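# Straighten a leaning stack of thin magnet blocks

## Task

Line up the leaning pile of small, thin magnetic blocks so that every block sits squarely over the one beneath it, forming a neat, straight stack.

## Robot and tools

Robot: two arms, left_arm and right_arm, each with six revolute joints and a parallel two-finger gripper. Each base sits on a tilted plate, and both plates hang from one metal frame behind the arms. A 'too close' warning treats each plate and its half of the frame as part of that arm. Calibrated bases in the scene frame: left_arm (-0.016, +0.217, +0.081) m, right_arm (+0.012, -0.361, +0.081) m.

Scene frame: origin at table-top height, halfway between the nominal bases; +x points out over the table, +z up, and left_arm is on the +y side. Camera image sides do not match the arm names. end_effector_position (metres) is the point between the finger pads, about 1 cm behind the tips; the fingers point along the gripper's +z and close along its y. The printed hand pose can be a few cm off, more at long reach.

Row layout, shared by all motion tools: one list of 14 numbers, each in [-1, 1], always filled for both arms. Numbers 1-6 are left_arm waist, shoulder, elbow, wrist pitch, wrist yaw, wrist roll; number 7 is left_arm opening; numbers 8-14 repeat that order for right_arm. The six joint numbers are offsets from the 'Joint targets' line at the start of the action, not from the previous row. Scale: 1.0 equals 1.202 rad (waist), 1.258 (shoulder), 1.3 (elbow), 2.073 (wrist pitch), 2.022 (wrist yaw and wrist roll). All zeros keeps the current targets. The opening is absolute, not an offset: +1 fully open, -1 closed. Joint ranges in rad: waist -2.618..3.054, shoulder 0..3.142, elbow 0..3.142, wrist pitch -1.571..1.571, wrist yaw -1.571..1.571, wrist roll -2.094..2.094. A request more than 0.059 rad beyond a range is refused. Otherwise the joint is clipped at its true end, which can differ by up to 0.059 rad, and the result then says 'joint sent to its limit'.

execute_actions(actions, cameras): actions holds at most one item. An empty list is a LOOK that returns every line and all images. {"rows": [[14 numbers], ...], "steps": n} runs n control steps of 1/30 s each (6 to 15, default 15); each row lasts one step and the last row repeats. {"steps": n} with no rows is a wait of up to 300 steps, counted from the previous result and including your reply time. Images come only with a LOOK or when cameras names them.

move(target, speed, blend, cameras): target is one 14-number row or a list of up to 15 rows. Every row's offsets count from the same Joint targets. All joints travel together, so the hand follows a curve, and nothing is avoided along the way. speed is in rad/s for the joint with the farthest to go: 0.01 to 2, default 0.5, either one value or one per target. blend is in rad and rounds the corners at intermediate targets (default 0). Each path takes at least 0.5 s and is cut short beyond 10 s. Gripper values in later rows are applied only after every joint has stopped at that row. The result ends with a 'move:' line: done, off_target (stopped with some joint more than 0.035 rad away), moving, held, or fault. It may add limits=held and each lagging arm's worst joint with its error. done does not mean there was no contact.

wait(seconds 0-10, cameras): lets time pass without sending anything new. zoom_image(camera, region [x0,y0,x1,y1] in pixels, at most 504x504) returns a closer view of that camera's latest image. Cameras: cam_head_left, cam_head_right, cam_left_wrist, cam_right_wrist, each 672x504. read_manual(section="licences") returns only licence texts. finished_scene(scene) ends and grades the current scene and cannot be undone.

Result lines: end_effector_position and end_effector_quat_wxyz for each arm; grip_measured (+1 open, -1 closed; the pads meet near -0.94, and each mm of object width adds about 0.0208); Joint positions and Joint velocities (six joints per arm in rad or rad/s, then finger gap in m, 0.093 m when fully open); Joint targets (the base your next offsets count from); Joint torques (N m, offset and noisy, with numbers 1-3 wrapping at ±28). 'joint command not followed' means the clearance check changed some steps. 'within noise' means an arm is still.

Dynamics: the arms keep heading for the last target while you think. Each step's joint lead is capped (0.202 rad waist, 0.258 shoulder, 0.3 elbow, 0.573 pitch, 0.522 yaw and roll), and targets that would shift the hand more than 200 mm are scaled back. Friction and weight can leave joints short, and tiny moves may not happen at all. To end a push, command the targets back past the measured positions. To grip a thin rigid block, send a value roughly 0.24 below its width reading and keep sending it. To release, send a value well above that reading.

Avoid: knocking blocks or letting any off the table, dropping or releasing moving parts, fast contacts, hard presses, and clashes between the arms, which can end the scene. Long holds, stretched poses or pushing at unreachable targets heat motors. MOTOR HOT appears at 75 °C. At 90 °C an OVER-TEMPERATURE FAULT folds that arm and disables it. Brief outside tugs on held or loose objects can occur.

Each tool is called after "Call:" as name([rows], argument=value, ...), one row to a line, values as JSON.

## Session

Call:
execute_actions(actions=[])

Scene clock: 0.00 s of 6600.00 s.
left_arm: end_effector_position=(+0.1918, -0.1604, +0.2330) grip_measured=+1.000 end_effector_quat_wxyz=(+0.314, +0.032, +0.945, -0.080) | right_arm: end_effector_position=(+0.3369, -0.2861, +0.3272) grip_measured=+1.000 end_effector_quat_wxyz=(+0.393, +0.201, +0.895, +0.068)
Joint positions: left_arm=[-1.308 1.979 1.578 -0.89 -0.636 -1.12 0.093] | right_arm=[0.604 1.215 1.184 -0.817 0.561 0.774 0.093]
Joint velocities: within noise
Joint torques (N m): no reading
Motor temperatures (°C): left_arm=[30 47 45 46 32 29 34] | right_arm=[29 43 43 40 32 33 31]
Heat: left arm: 47 °C; right arm: 43 °C.
Joint targets: left_arm=[-1.309 1.963 1.591 -0.883 -0.639 -1.120] | right_arm=[0.604 1.212 1.193 -0.822 0.563 0.774]

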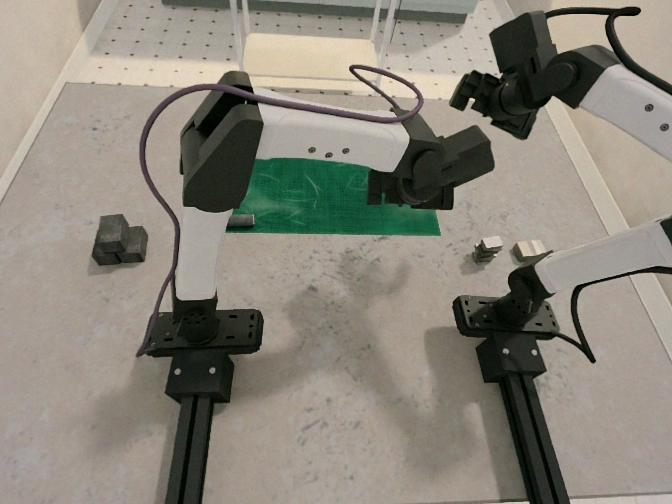

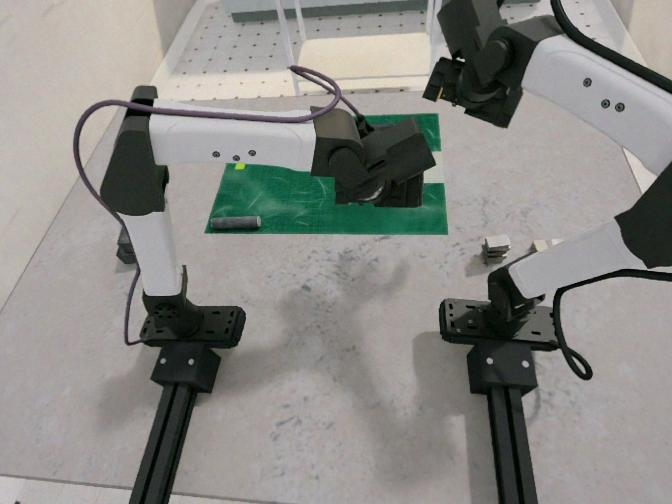

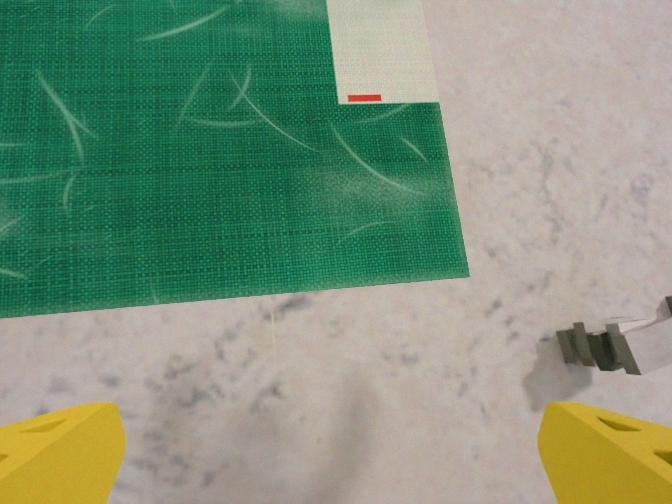

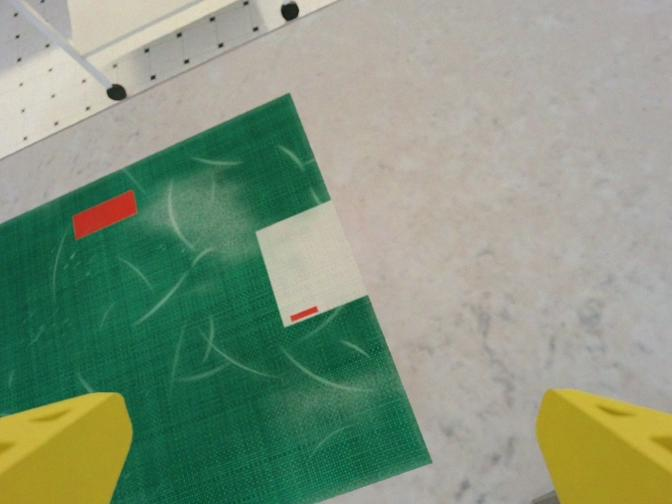

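Call:
zoom_image(camera="cam_head_left", region=[450, 210, 570, 300])

Call:
zoom_image(camera="cam_head_right", region=[450, 210, 570, 300])

Call:
zoom_image(camera="cam_left_wrist", region=[500, 260, 672, 420])

Call:
zoom_image(camera="cam_head_left", region=[80, 180, 280, 280])

Scaled by 4.200 from the camera's 672x504 image, which has a finer 960x720 frame.

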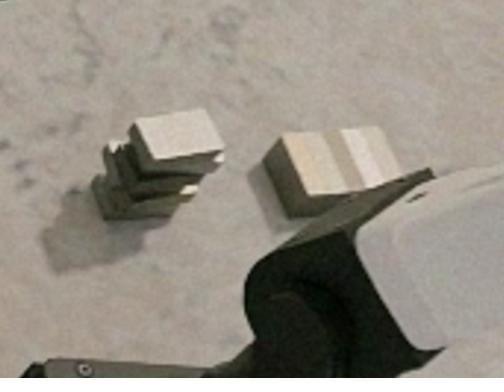

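Scaled by 4.200 from the camera's 672x504 image, which has a finer 960x720 frame.

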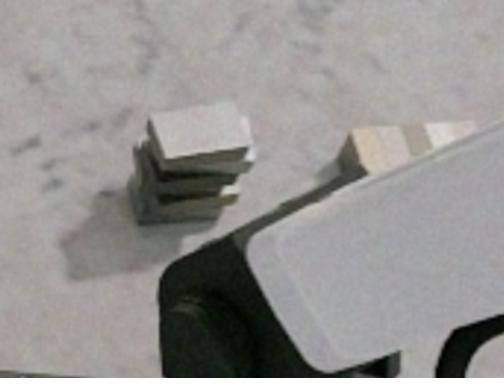

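Scaled by 2.930 from the camera's 672x504 image, which has a finer 960x720 frame.

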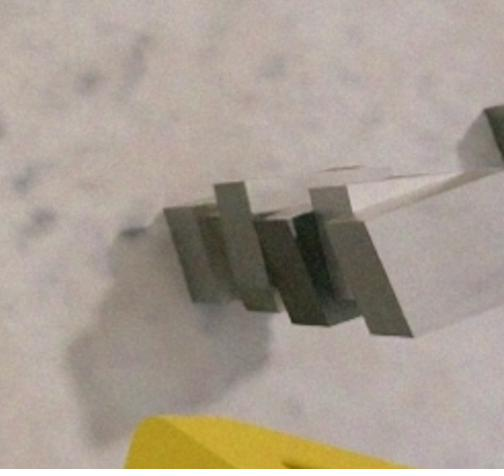

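Scaled by 2.520 from the camera's 672x504 image, which has a finer 960x720 frame.

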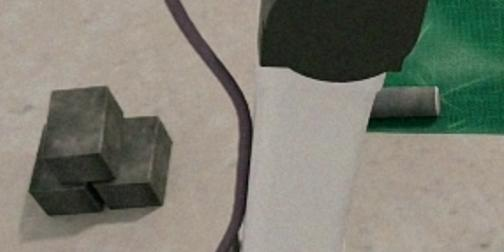

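Call:
move(target=[0, -0.2951, -0.3752, 0.2560, 0, 0, 1, -0.5339, 0.0008, -0.2522, -0.1669, -0.2161, 0.2715, 1], speed=0.7)

Scene clock: 8.50 s of 6600.00 s.
left_arm: end_effector_position=(+0.1881, -0.1346, +0.2640) grip_measured=+1.000 end_effector_quat_wxyz=(+0.360, -0.041, +0.896, -0.256) | right_arm: end_effector_position=(+0.2174, -0.4013, +0.1621) grip_measured=+1.000 end_effector_quat_wxyz=(+0.019, +0.626, +0.780, +0.008)
Joint positions: left_arm=[-1.308 1.623 1.114 -0.378 -0.636 -1.12 0.093] | right_arm=[-0.03 1.215 0.875 -1.135 0.136 1.314 0.093]
Joint torques (N m): left_arm=[-0.76 -9.33 6.17 1.51 -0.28 0] | right_arm=[-0.4 -2.89 4.45 0.11 0.07 0.03]
Joint targets: left_arm=[-1.309 1.591 1.103 -0.352 -0.639 -1.120] | right_arm=[-0.038 1.213 0.865 -1.168 0.126 1.323]
Kept back: nothing.
move: done
camera_calibration:
cam_left_wrist: T_world_to_cam=[[-0.0996353, -0.848105, 0.520376, -0.236142], [-0.94279, -0.0867528, -0.321903, 0.292851], [0.318151, -0.522678, -0.790941, 0.162225], [0, 0, 0, 1]]
cam_right_wrist: T_world_to_cam=[[-0.977891, -0.206151, -0.0350765, 0.134636], [-0.202454, 0.891337, 0.405623, 0.375029], [-0.0523548, 0.403757, -0.913367, 0.400549], [0, 0, 0, 1]]

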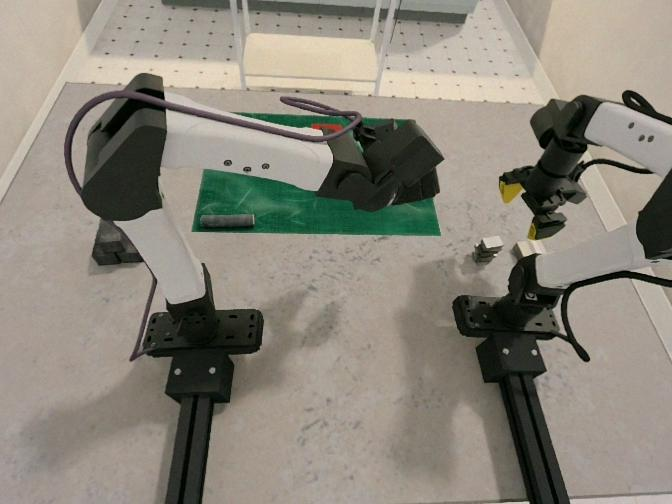

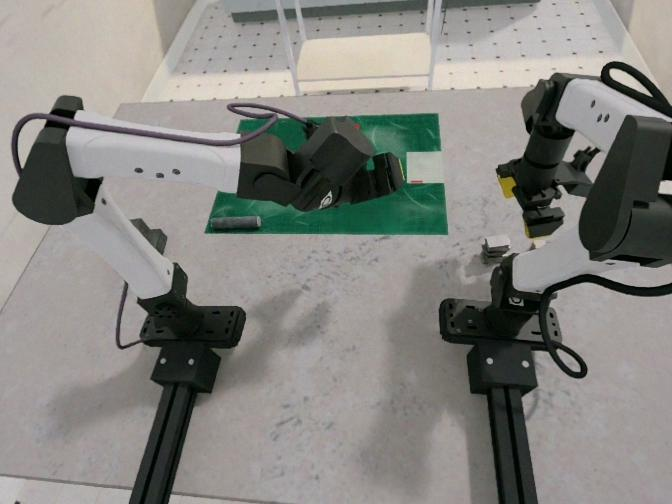

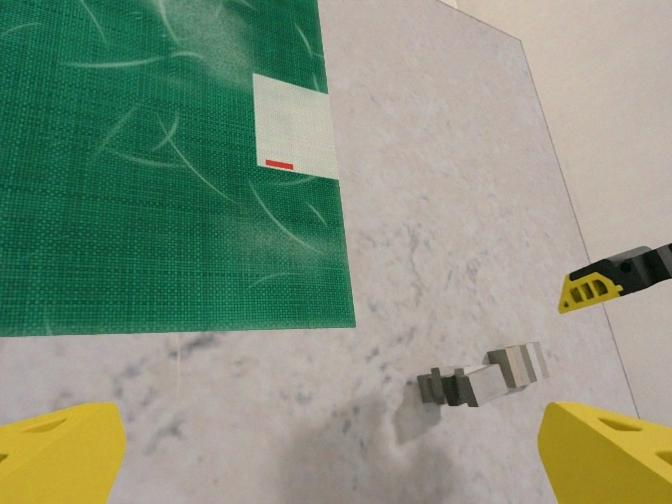

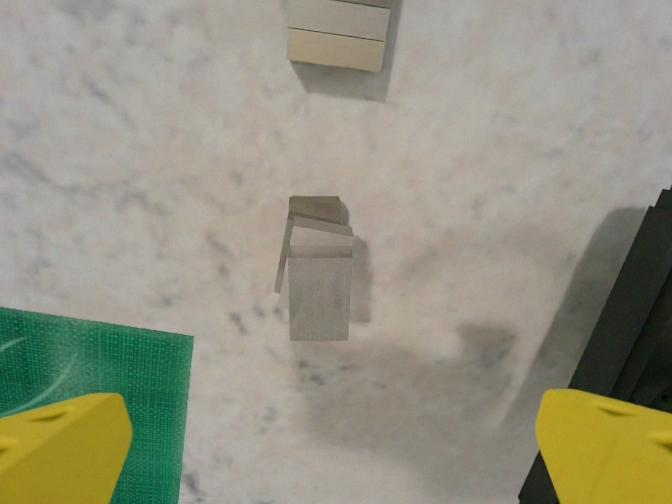

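Call:
zoom_image(camera="cam_right_wrist", region=[250, 180, 390, 360])

Call:
zoom_image(camera="cam_left_wrist", region=[390, 320, 560, 440])

Call:
zoom_image(camera="cam_head_left", region=[460, 210, 560, 290])

Scaled by 2.800 from the camera's 672x504 image, which has a finer 960x720 frame.

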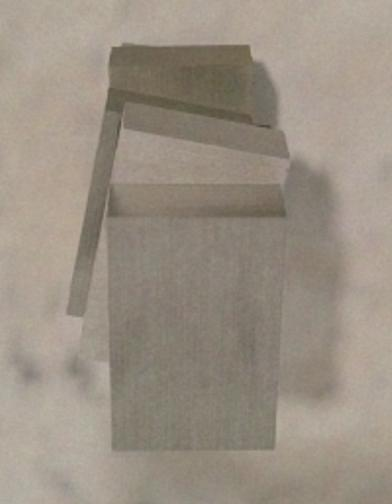

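Scaled by 2.965 from the camera's 672x504 image, which has a finer 960x720 frame.

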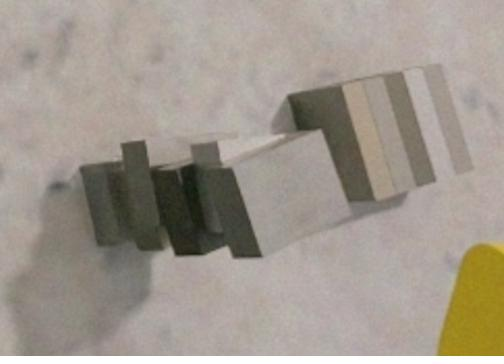

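Scaled by 5.040 from the camera's 672x504 image, which has a finer 960x720 frame.

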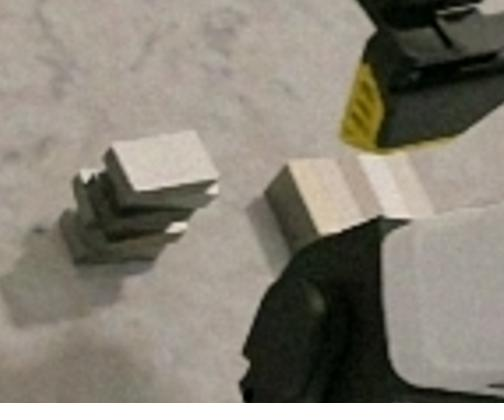

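Call:
zoom_image(camera="cam_head_left", region=[470, 130, 610, 260])

Call:
zoom_image(camera="cam_head_right", region=[470, 130, 610, 260])

Scaled by 3.600 from the camera's 672x504 image, which has a finer 960x720 frame.

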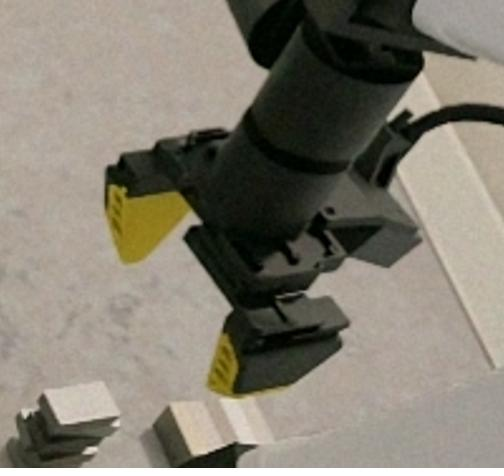

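Scaled by 3.600 from the camera's 672x504 image, which has a finer 960x720 frame.

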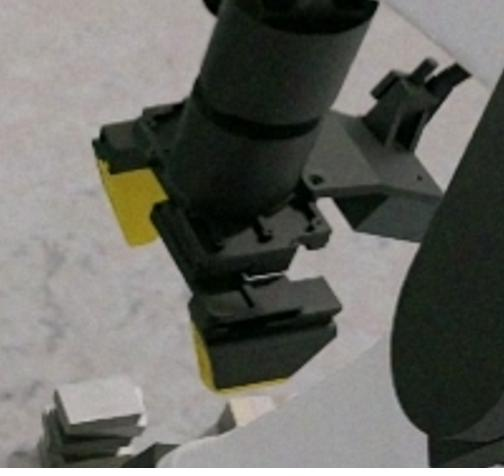

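Call:
move(target=[0, 0, 0, 0, 0, 0, 1, 0.0687, 0.0903, -0.0769, 0.081, -0.003, 0.0712, 1], speed=0.4)

Scene clock: 18.77 s of 6600.00 s.
left_arm: end_effector_position=(+0.1882, -0.1347, +0.2641) grip_measured=+1.000 end_effector_quat_wxyz=(+0.360, -0.041, +0.896, -0.256) | right_arm: end_effector_position=(+0.2147, -0.3814, +0.1213) grip_measured=+1.000 end_effector_quat_wxyz=(-0.009, +0.652, +0.758, -0.008)
Joint positions: left_arm=[-1.308 1.623 1.114 -0.377 -0.636 -1.12 0.093] | right_arm=[0.036 1.318 0.775 -1.007 0.128 1.459 0.093]
Joint torques (N m): left_arm=[-0.9 -9.26 6.09 1.53 -0.3 0.02] | right_arm=[1.37 -2.37 4.04 0.36 0.06 0]
Motor temperatures (°C): left_arm=[30 53 47 47 32 29 33] | right_arm=[29 43 43 40 32 32 31]
Heat: left arm: 53 °C; right arm: 43 °C.
Joint targets: left_arm=[-1.309 1.591 1.103 -0.352 -0.639 -1.120] | right_arm=[0.044 1.327 0.765 -1.000 0.120 1.467]
Kept back: nothing.
move: done
camera_calibration:
cam_left_wrist: T_world_to_cam=[[-0.0996768, -0.847726, 0.520985, -0.23639], [-0.942726, -0.0870488, -0.322008, 0.292888], [0.318326, -0.523243, -0.790497, 0.162021], [0, 0, 0, 1]]
cam_right_wrist: T_world_to_cam=[[-0.990063, -0.138172, 0.0261441, 0.155714], [-0.113987, 0.89741, 0.426219, 0.35411], [-0.0823535, 0.419003, -0.904242, 0.366228], [0, 0, 0, 1]]

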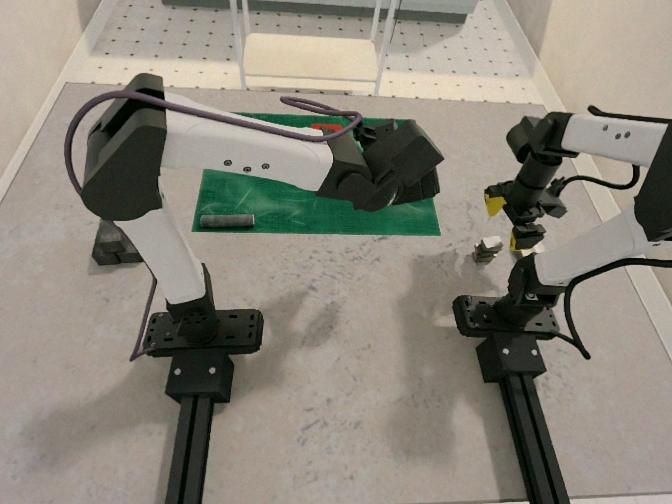

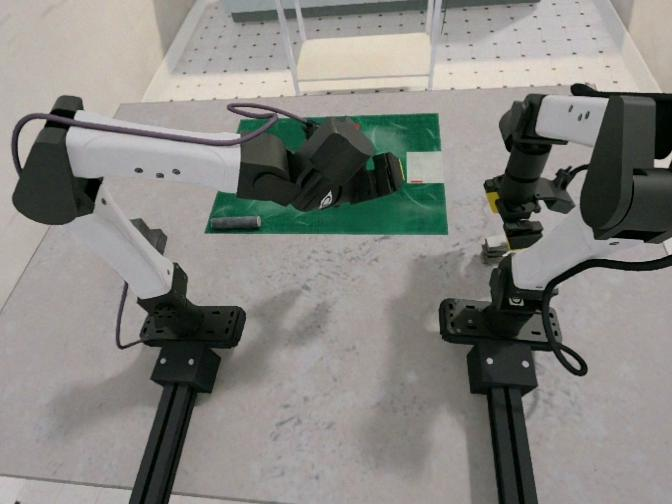

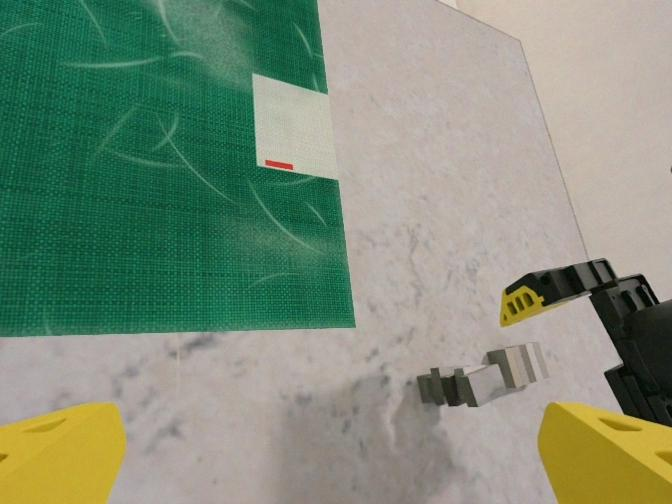

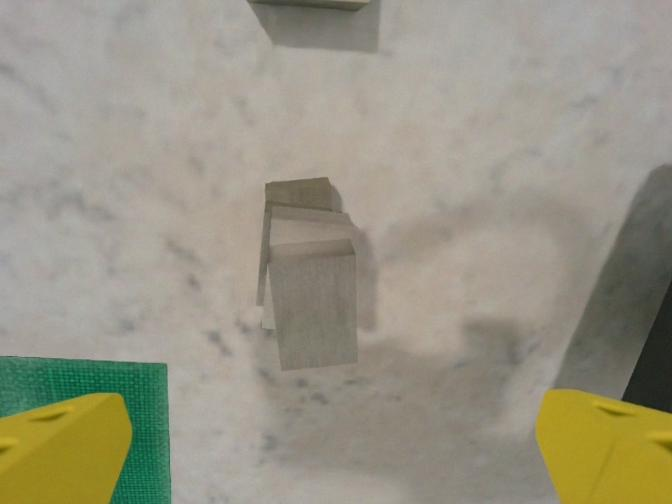

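Call:
zoom_image(camera="cam_right_wrist", region=[240, 160, 390, 390])

Call:
zoom_image(camera="cam_left_wrist", region=[400, 330, 520, 420])

Call:
zoom_image(camera="cam_head_left", region=[460, 160, 580, 280])

Call:
zoom_image(camera="cam_head_right", region=[460, 160, 580, 280])

Scaled by 2.191 from the camera's 672x504 image, which has a finer 960x720 frame.

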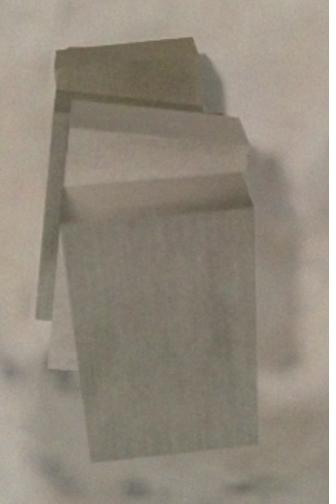

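Scaled by 4.200 from the camera's 672x504 image, which has a finer 960x720 frame.

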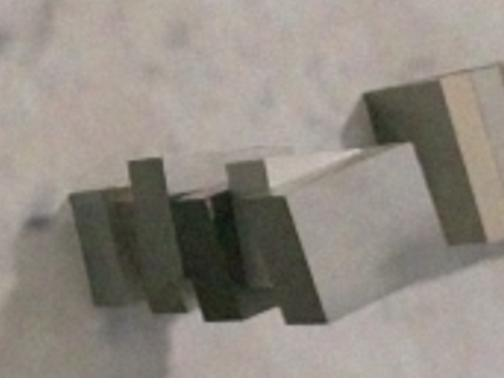

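Scaled by 4.200 from the camera's 672x504 image, which has a finer 960x720 frame.

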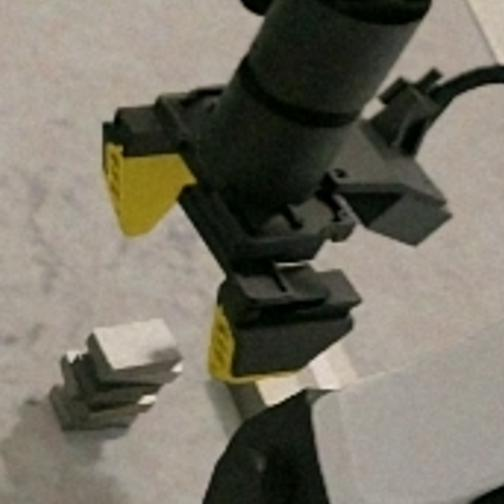

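Scaled by 4.200 from the camera's 672x504 image, which has a finer 960x720 frame.

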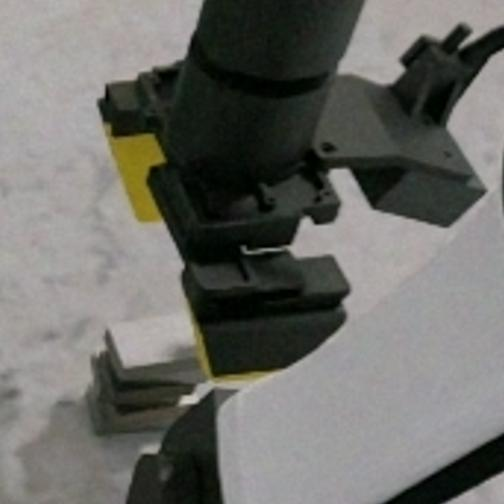

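Call:
move(target=[0, 0, 0, 0, 0, 0, 1, -0.02, 0.1773, -0.1877, 0.2388, 0.0005, -0.0356, 1], speed=0.4)

Scene clock: 22.87 s of 6600.00 s.
left_arm: end_effector_position=(+0.1882, -0.1347, +0.2641) grip_measured=+1.000 end_effector_quat_wxyz=(+0.360, -0.041, +0.896, -0.256) | right_arm: end_effector_position=(+0.2152, -0.3709, +0.0301) grip_measured=+1.000 end_effector_quat_wxyz=(+0.001, +0.635, +0.773, +0.002)
Joint positions: left_arm=[-1.308 1.623 1.114 -0.377 -0.636 -1.12 0.093] | right_arm=[0.029 1.539 0.53 -0.512 0.128 1.402 0.093]
Joint torques (N m): left_arm=[-0.72 -9.35 6.11 1.49 -0.27 0.01] | right_arm=[-0.39 -2.78 2.99 0.45 0.08 -0.1]
Joint targets: left_arm=[-1.309 1.591 1.103 -0.353 -0.639 -1.120] | right_arm=[0.020 1.550 0.521 -0.505 0.121 1.395]
Kept back: nothing.
move: done
camera_calibration:
cam_left_wrist: T_world_to_cam=[[-0.0996768, -0.847726, 0.520985, -0.23639], [-0.942726, -0.0870488, -0.322008, 0.292888], [0.318326, -0.523243, -0.790497, 0.162021], [0, 0, 0, 1]]
cam_right_wrist: T_world_to_cam=[[-0.98302, -0.183491, -0.00156261, 0.142609], [-0.166891, 0.890484, 0.423304, 0.392511], [-0.0762811, 0.416377, -0.905987, 0.277242], [0, 0, 0, 1]]

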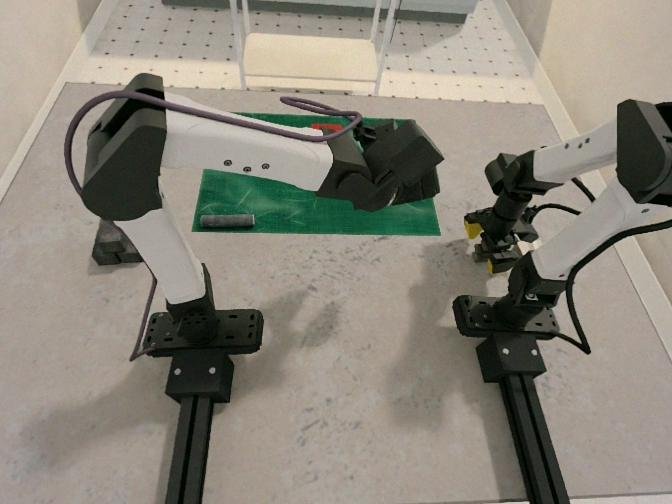

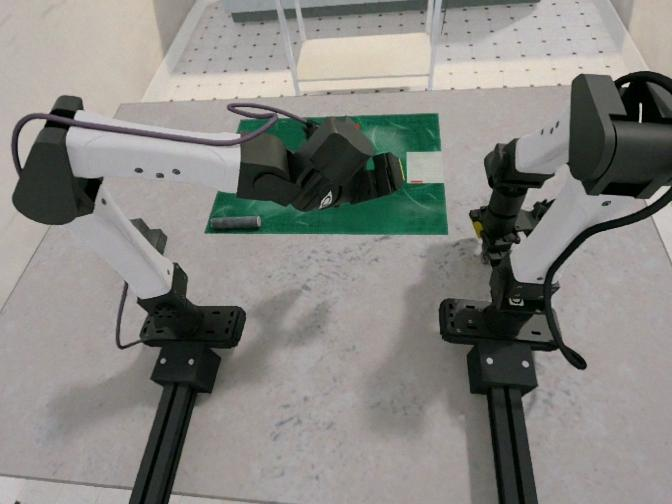

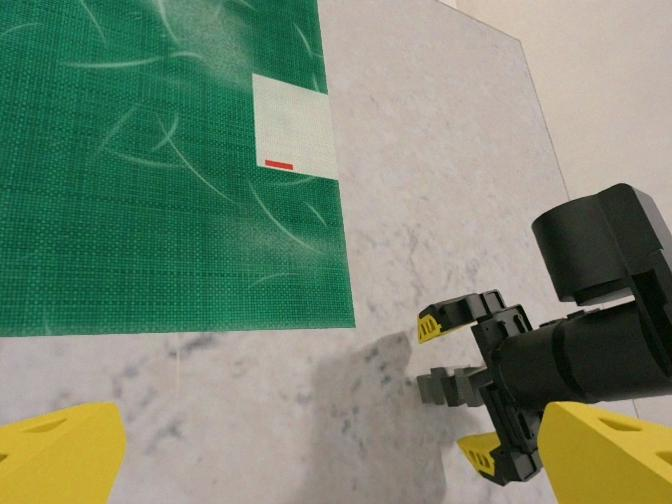

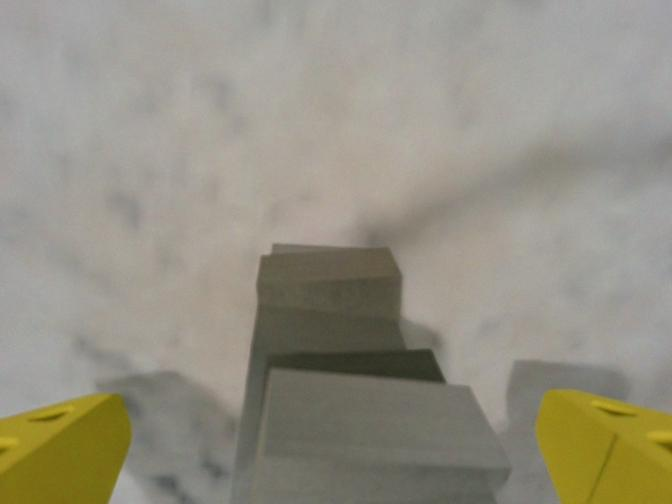

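Call:
zoom_image(camera="cam_right_wrist", region=[80, 220, 580, 504])

Call:
zoom_image(camera="cam_left_wrist", region=[390, 270, 540, 500])

Scaled by 1.008 from the camera's 672x504 image, which has a finer 960x720 frame.

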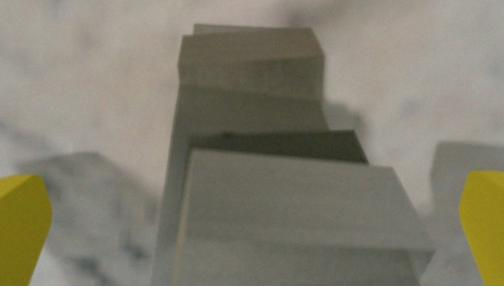

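Scaled by 2.191 from the camera's 672x504 image, which has a finer 960x720 frame.

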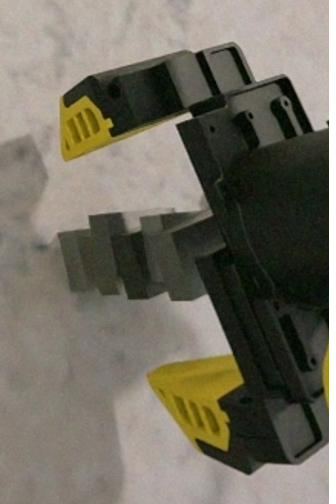

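Call:
move(target=[0.1193, 0.4956, -0.4018, 0.8137, 0.3160, 0.5539, 1, -0.0141, 0.0238, -0.0123, 0.0217, 0.0005, -0.0054, 1], speed=0.5)

Scene clock: 31.03 s of 6600.00 s.
left_arm: end_effector_position=(+0.1557, -0.2017, +0.1297) grip_measured=+1.000 end_effector_quat_wxyz=(+0.497, +0.405, +0.665, -0.383) | right_arm: end_effector_position=(+0.2155, -0.3734, +0.0225) grip_measured=+1.000 end_effector_quat_wxyz=(+0.002, +0.637, +0.771, +0.002)
Joint positions: left_arm=[-1.172 2.204 0.587 1.305 -0.012 -0.015 0.093] | right_arm=[0.012 1.568 0.517 -0.466 0.128 1.391 0.093]
Joint torques (N m): left_arm=[-0.2 -7.16 3.1 2.01 0.25 0.11] | right_arm=[-0.29 -2.76 2.36 0.48 0.13 -0.09]
Joint targets: left_arm=[-1.165 2.215 0.581 1.334 0.000 0.000] | right_arm=[0.003 1.579 0.505 -0.460 0.122 1.384]
Kept back: nothing.
move: done
camera_calibration:
cam_left_wrist: T_world_to_cam=[[-0.920556, -0.363638, 0.142632, 0.0481739], [-0.321167, 0.496799, -0.806252, 0.296939], [0.222325, -0.788009, -0.57412, -0.0354918], [0, 0, 0, 1]]
cam_right_wrist: T_world_to_cam=[[-0.984109, -0.177538, -0.00303811, 0.144893], [-0.162193, 0.891823, 0.42231, 0.397499], [-0.0722667, 0.416092, -0.906446, 0.270444], [0, 0, 0, 1]]

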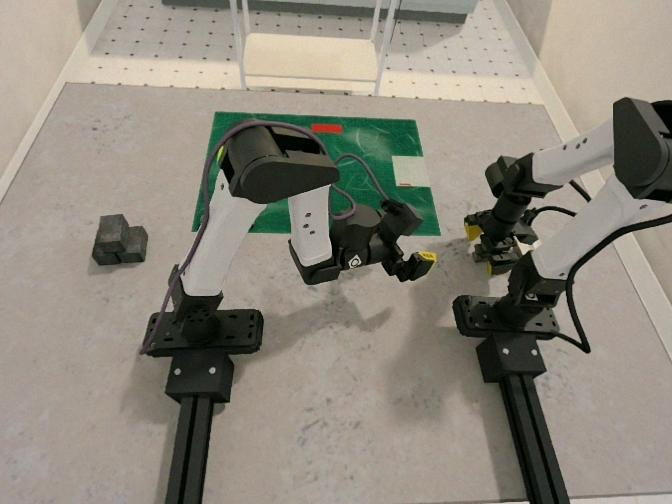

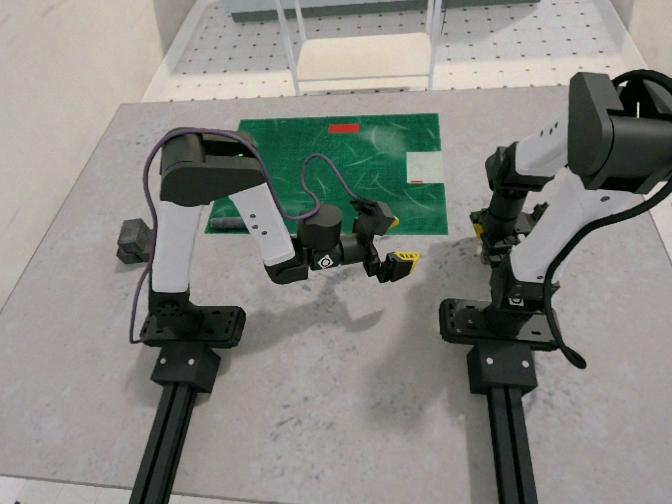

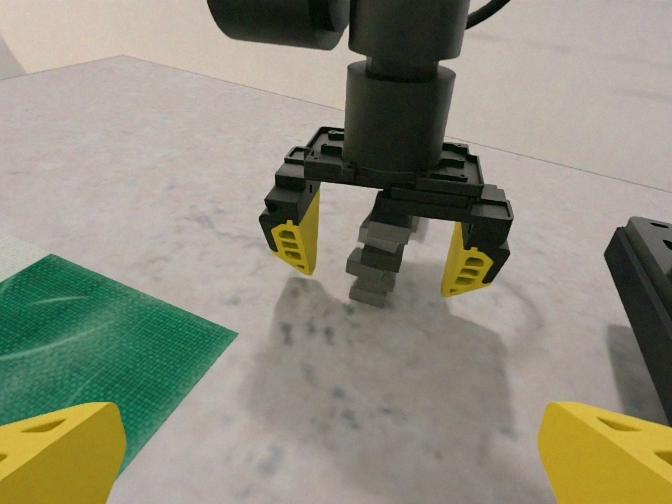

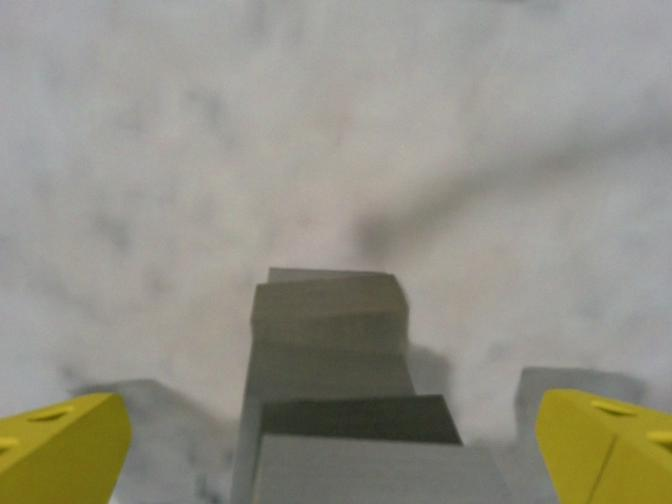

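Call:
zoom_image(camera="cam_left_wrist", region=[250, 110, 530, 320])

Call:
zoom_image(camera="cam_left_wrist", region=[320, 200, 440, 320])

Scaled by 1.800 from the camera's 672x504 image, which has a finer 960x720 frame.

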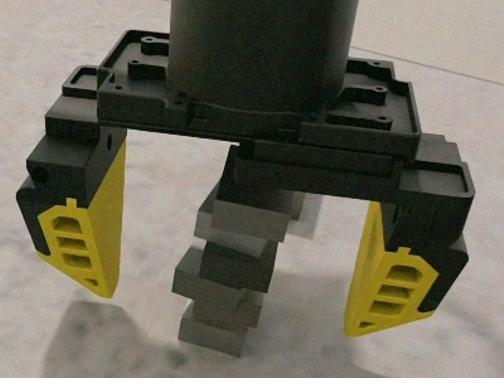

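Scaled by 4.200 from the camera's 672x504 image, which has a finer 960x720 frame.

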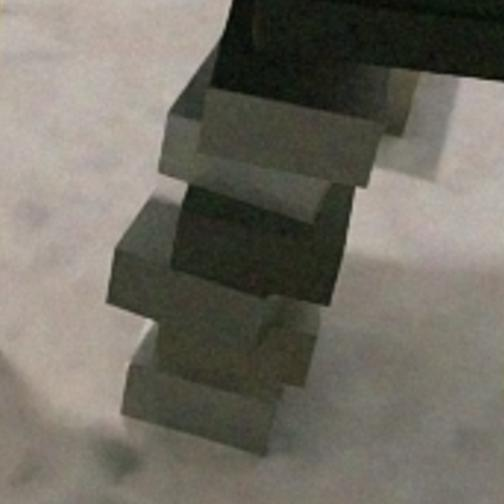

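Call:
zoom_image(camera="cam_left_wrist", region=[255, 170, 345, 290])

Call:
zoom_image(camera="cam_left_wrist", region=[425, 190, 525, 310])

Scaled by 4.200 from the camera's 672x504 image, which has a finer 960x720 frame.

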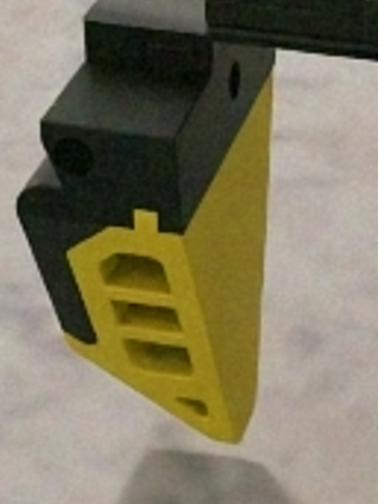

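Scaled by 4.200 from the camera's 672x504 image, which has a finer 960x720 frame.

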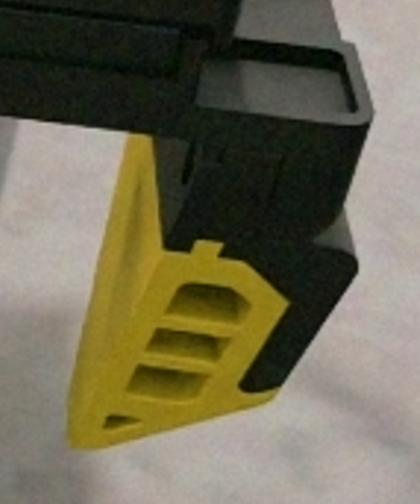

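Call:
zoom_image(camera="cam_head_left", region=[450, 135, 560, 285])

Call:
zoom_image(camera="cam_head_right", region=[450, 125, 560, 275])

Call:
zoom_image(camera="cam_left_wrist", region=[200, 0, 540, 250])

Scaled by 3.360 from the camera's 672x504 image, which has a finer 960x720 frame.

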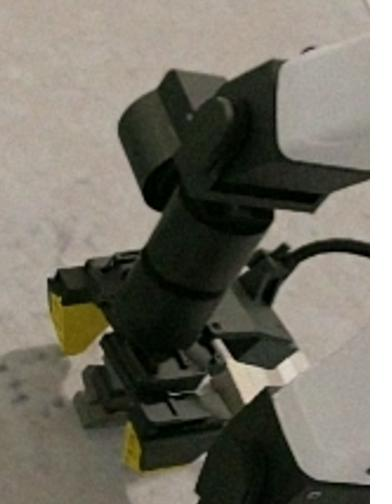

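Scaled by 3.360 from the camera's 672x504 image, which has a finer 960x720 frame.

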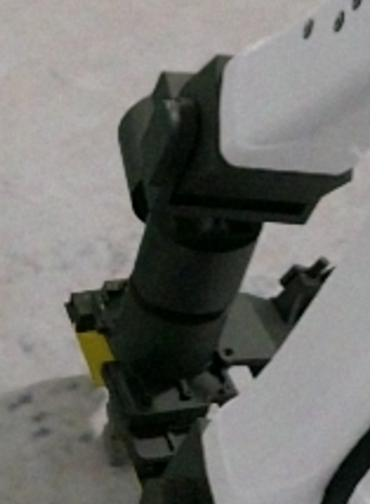

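Scaled by 1.482 from the camera's 672x504 image, which has a finer 960x720 frame.

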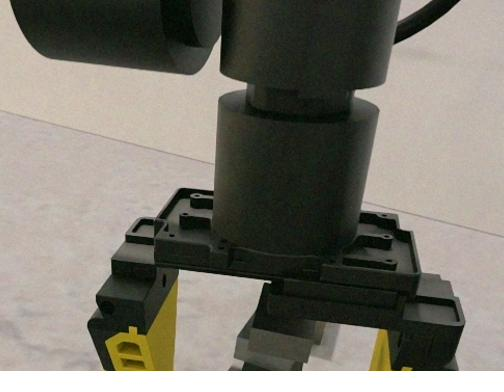

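Call:
move(target=[0, 0, 0, 0, 0, 0, 1, 0, -0.0835, -0.0546, 0.0314, 0, 0, 1], speed=0.15)

Call:
zoom_image(camera="cam_left_wrist", region=[250, 110, 530, 320])

Scene clock: 39.33 s of 6600.00 s.
left_arm: end_effector_position=(+0.1557, -0.2017, +0.1299) grip_measured=+1.000 end_effector_quat_wxyz=(+0.498, +0.405, +0.664, -0.384) | right_arm: end_effector_position=(+0.2126, -0.3736, +0.0239) grip_measured=+1.000 end_effector_quat_wxyz=(+0.028, +0.640, +0.768, +0.023)
Joint positions: left_arm=[-1.172 2.204 0.587 1.305 -0.011 -0.014 0.093] | right_arm=[0.012 1.492 0.445 -0.402 0.128 1.391 0.093]
Joint torques (N m): left_arm=[-0.28 -7.06 3.03 2.02 0.21 0.11] | right_arm=[-0.28 -4.81 2.56 0.63 0.12 -0.08]
Joint targets: left_arm=[-1.165 2.215 0.581 1.334 -0.001 0.000] | right_arm=[0.003 1.475 0.434 -0.395 0.122 1.384]
Kept back: nothing.
move: done
camera_calibration:
cam_left_wrist: T_world_to_cam=[[-0.920853, -0.363144, 0.141974, 0.0483325], [-0.320203, 0.496542, -0.806794, 0.296975], [0.222486, -0.788399, -0.573522, -0.0356029], [0, 0, 0, 1]]
cam_right_wrist: T_world_to_cam=[[-0.983113, -0.169324, -0.0694178, 0.146493], [-0.182841, 0.892973, 0.4113, 0.401714], [-0.00765487, 0.417047, -0.908853, 0.258276], [0, 0, 0, 1]]

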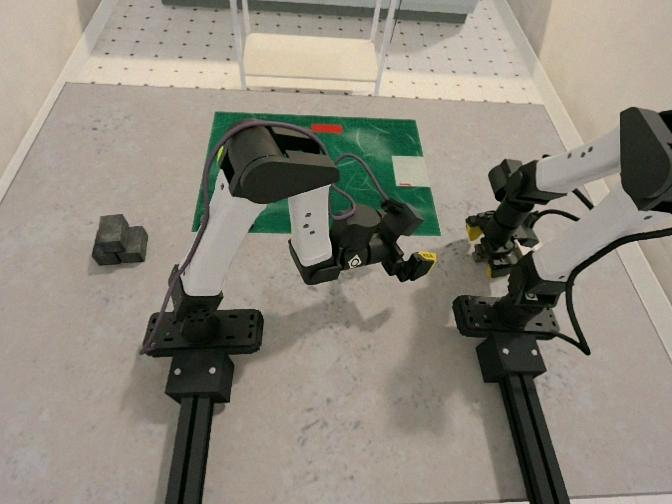

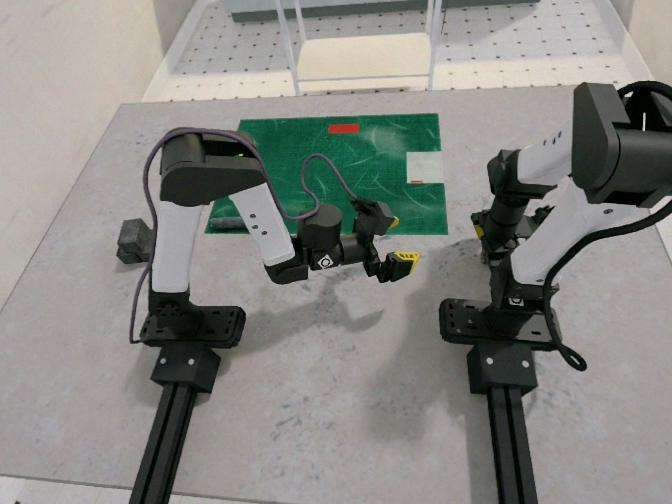

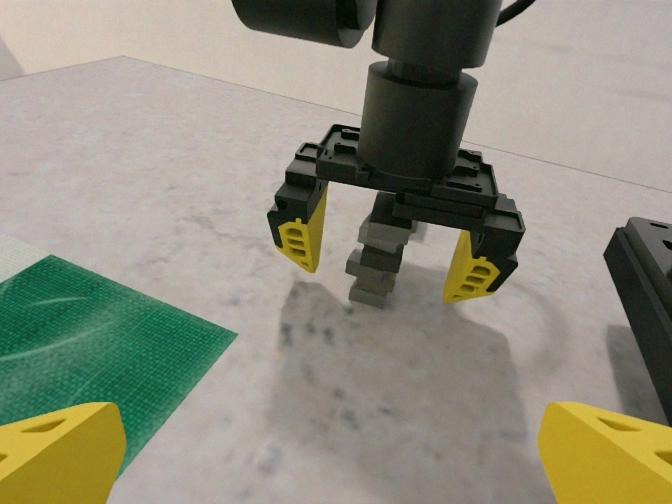

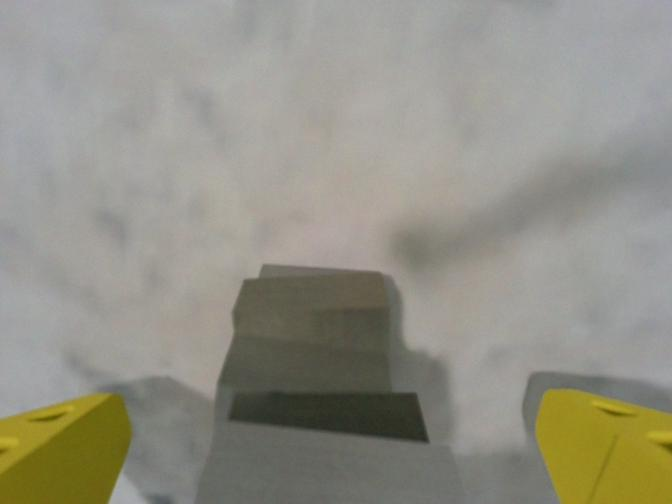

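Scaled by 1.800 from the camera's 672x504 image, which has a finer 960x720 frame.

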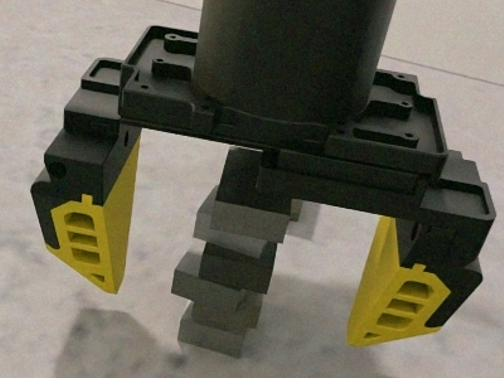

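Call:
execute_actions([
  {"rows": [[0,0,0,0,0,0,1,0,0,0,0,0,0,0.92],[0,0,0,0,0,0,1,0,0,0,0,0,0,0.84],[0,0,0,0,0,0,1,0,0,0,0,0,0,0.76],[0,0,0,0,0,0,1,0,0,0,0,0,0,0.68],[0,0,0,0,0,0,1,0,0,0,0,0,0,0.60],[0,0,0,0,0,0,1,0,0,0,0,0,0,0.54],[0,0,0,0,0,0,1,0,0,0,0,0,0,0.48],[0,0,0,0,0,0,1,0,0,0,0,0,0,0.42],[0,0,0,0,0,0,1,0,0,0,0,0,0,0.38],[0,0,0,0,0,0,1,0,0,0,0,0,0,0.34],[0,0,0,0,0,0,1,0,0,0,0,0,0,0.30],[0,0,0,0,0,0,1,0,0,0,0,0,0,0.27],[0,0,0,0,0,0,1,0,0,0,0,0,0,0.24],[0,0,0,0,0,0,1,0,0,0,0,0,0,0.22],[0,0,0,0,0,0,1,0,0,0,0,0,0,0.20]], "steps": 15},
], cameras=[])

Call:
execute_actions(actions=[], cameras=["cam_left_wrist", "cam_right_wrist"])

Call:
zoom_image(camera="cam_left_wrist", region=[300, 160, 480, 320])

Scene clock: 42.00 s of 6600.00 s.
Steps of this call (1-71: nothing new was sent; 72-80: this action's first 9). Readings (joint positions of left_arm | right_arm):
72: [-1.172 2.204 0.587 1.305 -0.011 -0.014] | [0.012 1.492 0.445 -0.402 0.128 1.391]
73: [-1.172 2.204 0.587 1.305 -0.011 -0.014] | [0.012 1.492 0.445 -0.402 0.128 1.391]
75: [-1.172 2.204 0.587 1.305 -0.011 -0.014] | [0.012 1.492 0.445 -0.402 0.128 1.391]
79: [-1.172 2.204 0.587 1.305 -0.011 -0.014] | [0.012 1.492 0.445 -0.402 0.128 1.391]
80: the state above

Scene clock: 42.20 s of 6600.00 s.
left_arm: end_effector_position=(+0.1557, -0.2017, +0.1299) grip_measured=+1.000 end_effector_quat_wxyz=(+0.498, +0.405, +0.664, -0.384) | right_arm: end_effector_position=(+0.2128, -0.3736, +0.0239) grip_measured=+0.213 end_effector_quat_wxyz=(+0.028, +0.640, +0.768, +0.024)
Joint positions: left_arm=[-1.172 2.204 0.587 1.305 -0.011 -0.014 0.093] | right_arm=[0.012 1.492 0.445 -0.402 0.128 1.39 0.055]
Joint velocities: left_arm=[within noise] | right_arm=[-0.012 -0.002 -0.002 -0.051 -0.022 0.037 -0.025]
Joint torques (N m): left_arm=[-0.27 -7.05 2.97 2 0.22 0.12] | right_arm=[-0.29 -4.74 2.74 0.65 0.11 -0.09]
Motor temperatures (°C): left_arm=[30 54 46 50 32 29 33] | right_arm=[29 43 43 38 31 32 31]
Heat: left arm: 54 °C; right arm: 43 °C.
Joint targets: left_arm=[-1.165 2.215 0.581 1.334 -0.001 0.000] | right_arm=[0.003 1.475 0.434 -0.395 0.122 1.384]
Steps of this call (1-6: your previous action's last 6). Readings (joint positions of left_arm | right_arm):
1: [-1.172 2.204 0.587 1.305 -0.011 -0.014] | [0.012 1.492 0.445 -0.402 0.128 1.391]
2: [-1.172 2.204 0.587 1.305 -0.011 -0.014] | [0.012 1.492 0.445 -0.402 0.128 1.391]
4: [-1.172 2.204 0.587 1.305 -0.011 -0.014] | [0.012 1.492 0.445 -0.402 0.128 1.390]
6: the state above
camera_calibration:
cam_left_wrist: T_world_to_cam=[[-0.920853, -0.363144, 0.141974, 0.0483325], [-0.320203, 0.496542, -0.806794, 0.296975], [0.222486, -0.788399, -0.573522, -0.0356029], [0, 0, 0, 1]] pos_world=[0.14752, -0.157978, 0.212317]
cam_right_wrist: T_world_to_cam=[[-0.983012, -0.169604, -0.0701584, 0.146566], [-0.183405, 0.89293, 0.411144, 0.401849], [-0.0070849, 0.417026, -0.908867, 0.258161], [0, 0, 0, 1]] pos_world=[0.219607, -0.441625, 0.0796993]
Images, in order (width x height): cam_left_wrist 672x504, cam_right_wrist 672x504.

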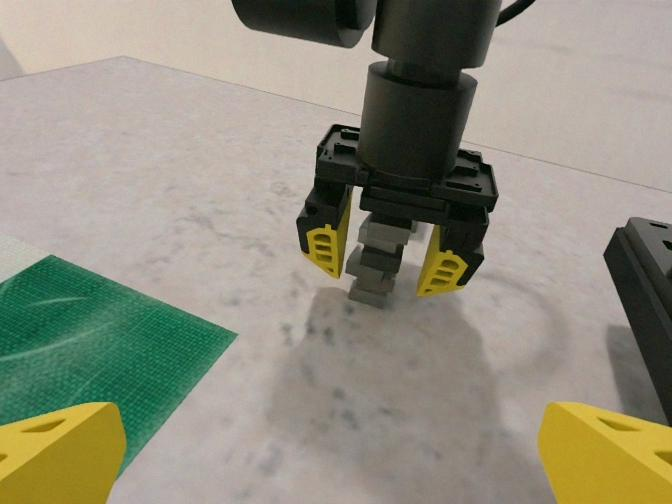

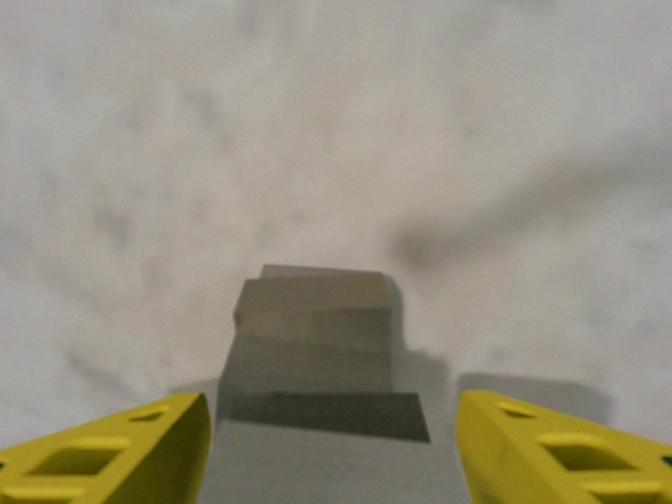

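Scaled by 2.800 from the camera's 672x504 image, which has a finer 960x720 frame.

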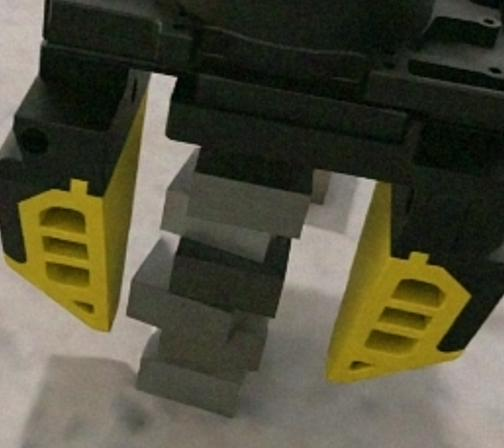

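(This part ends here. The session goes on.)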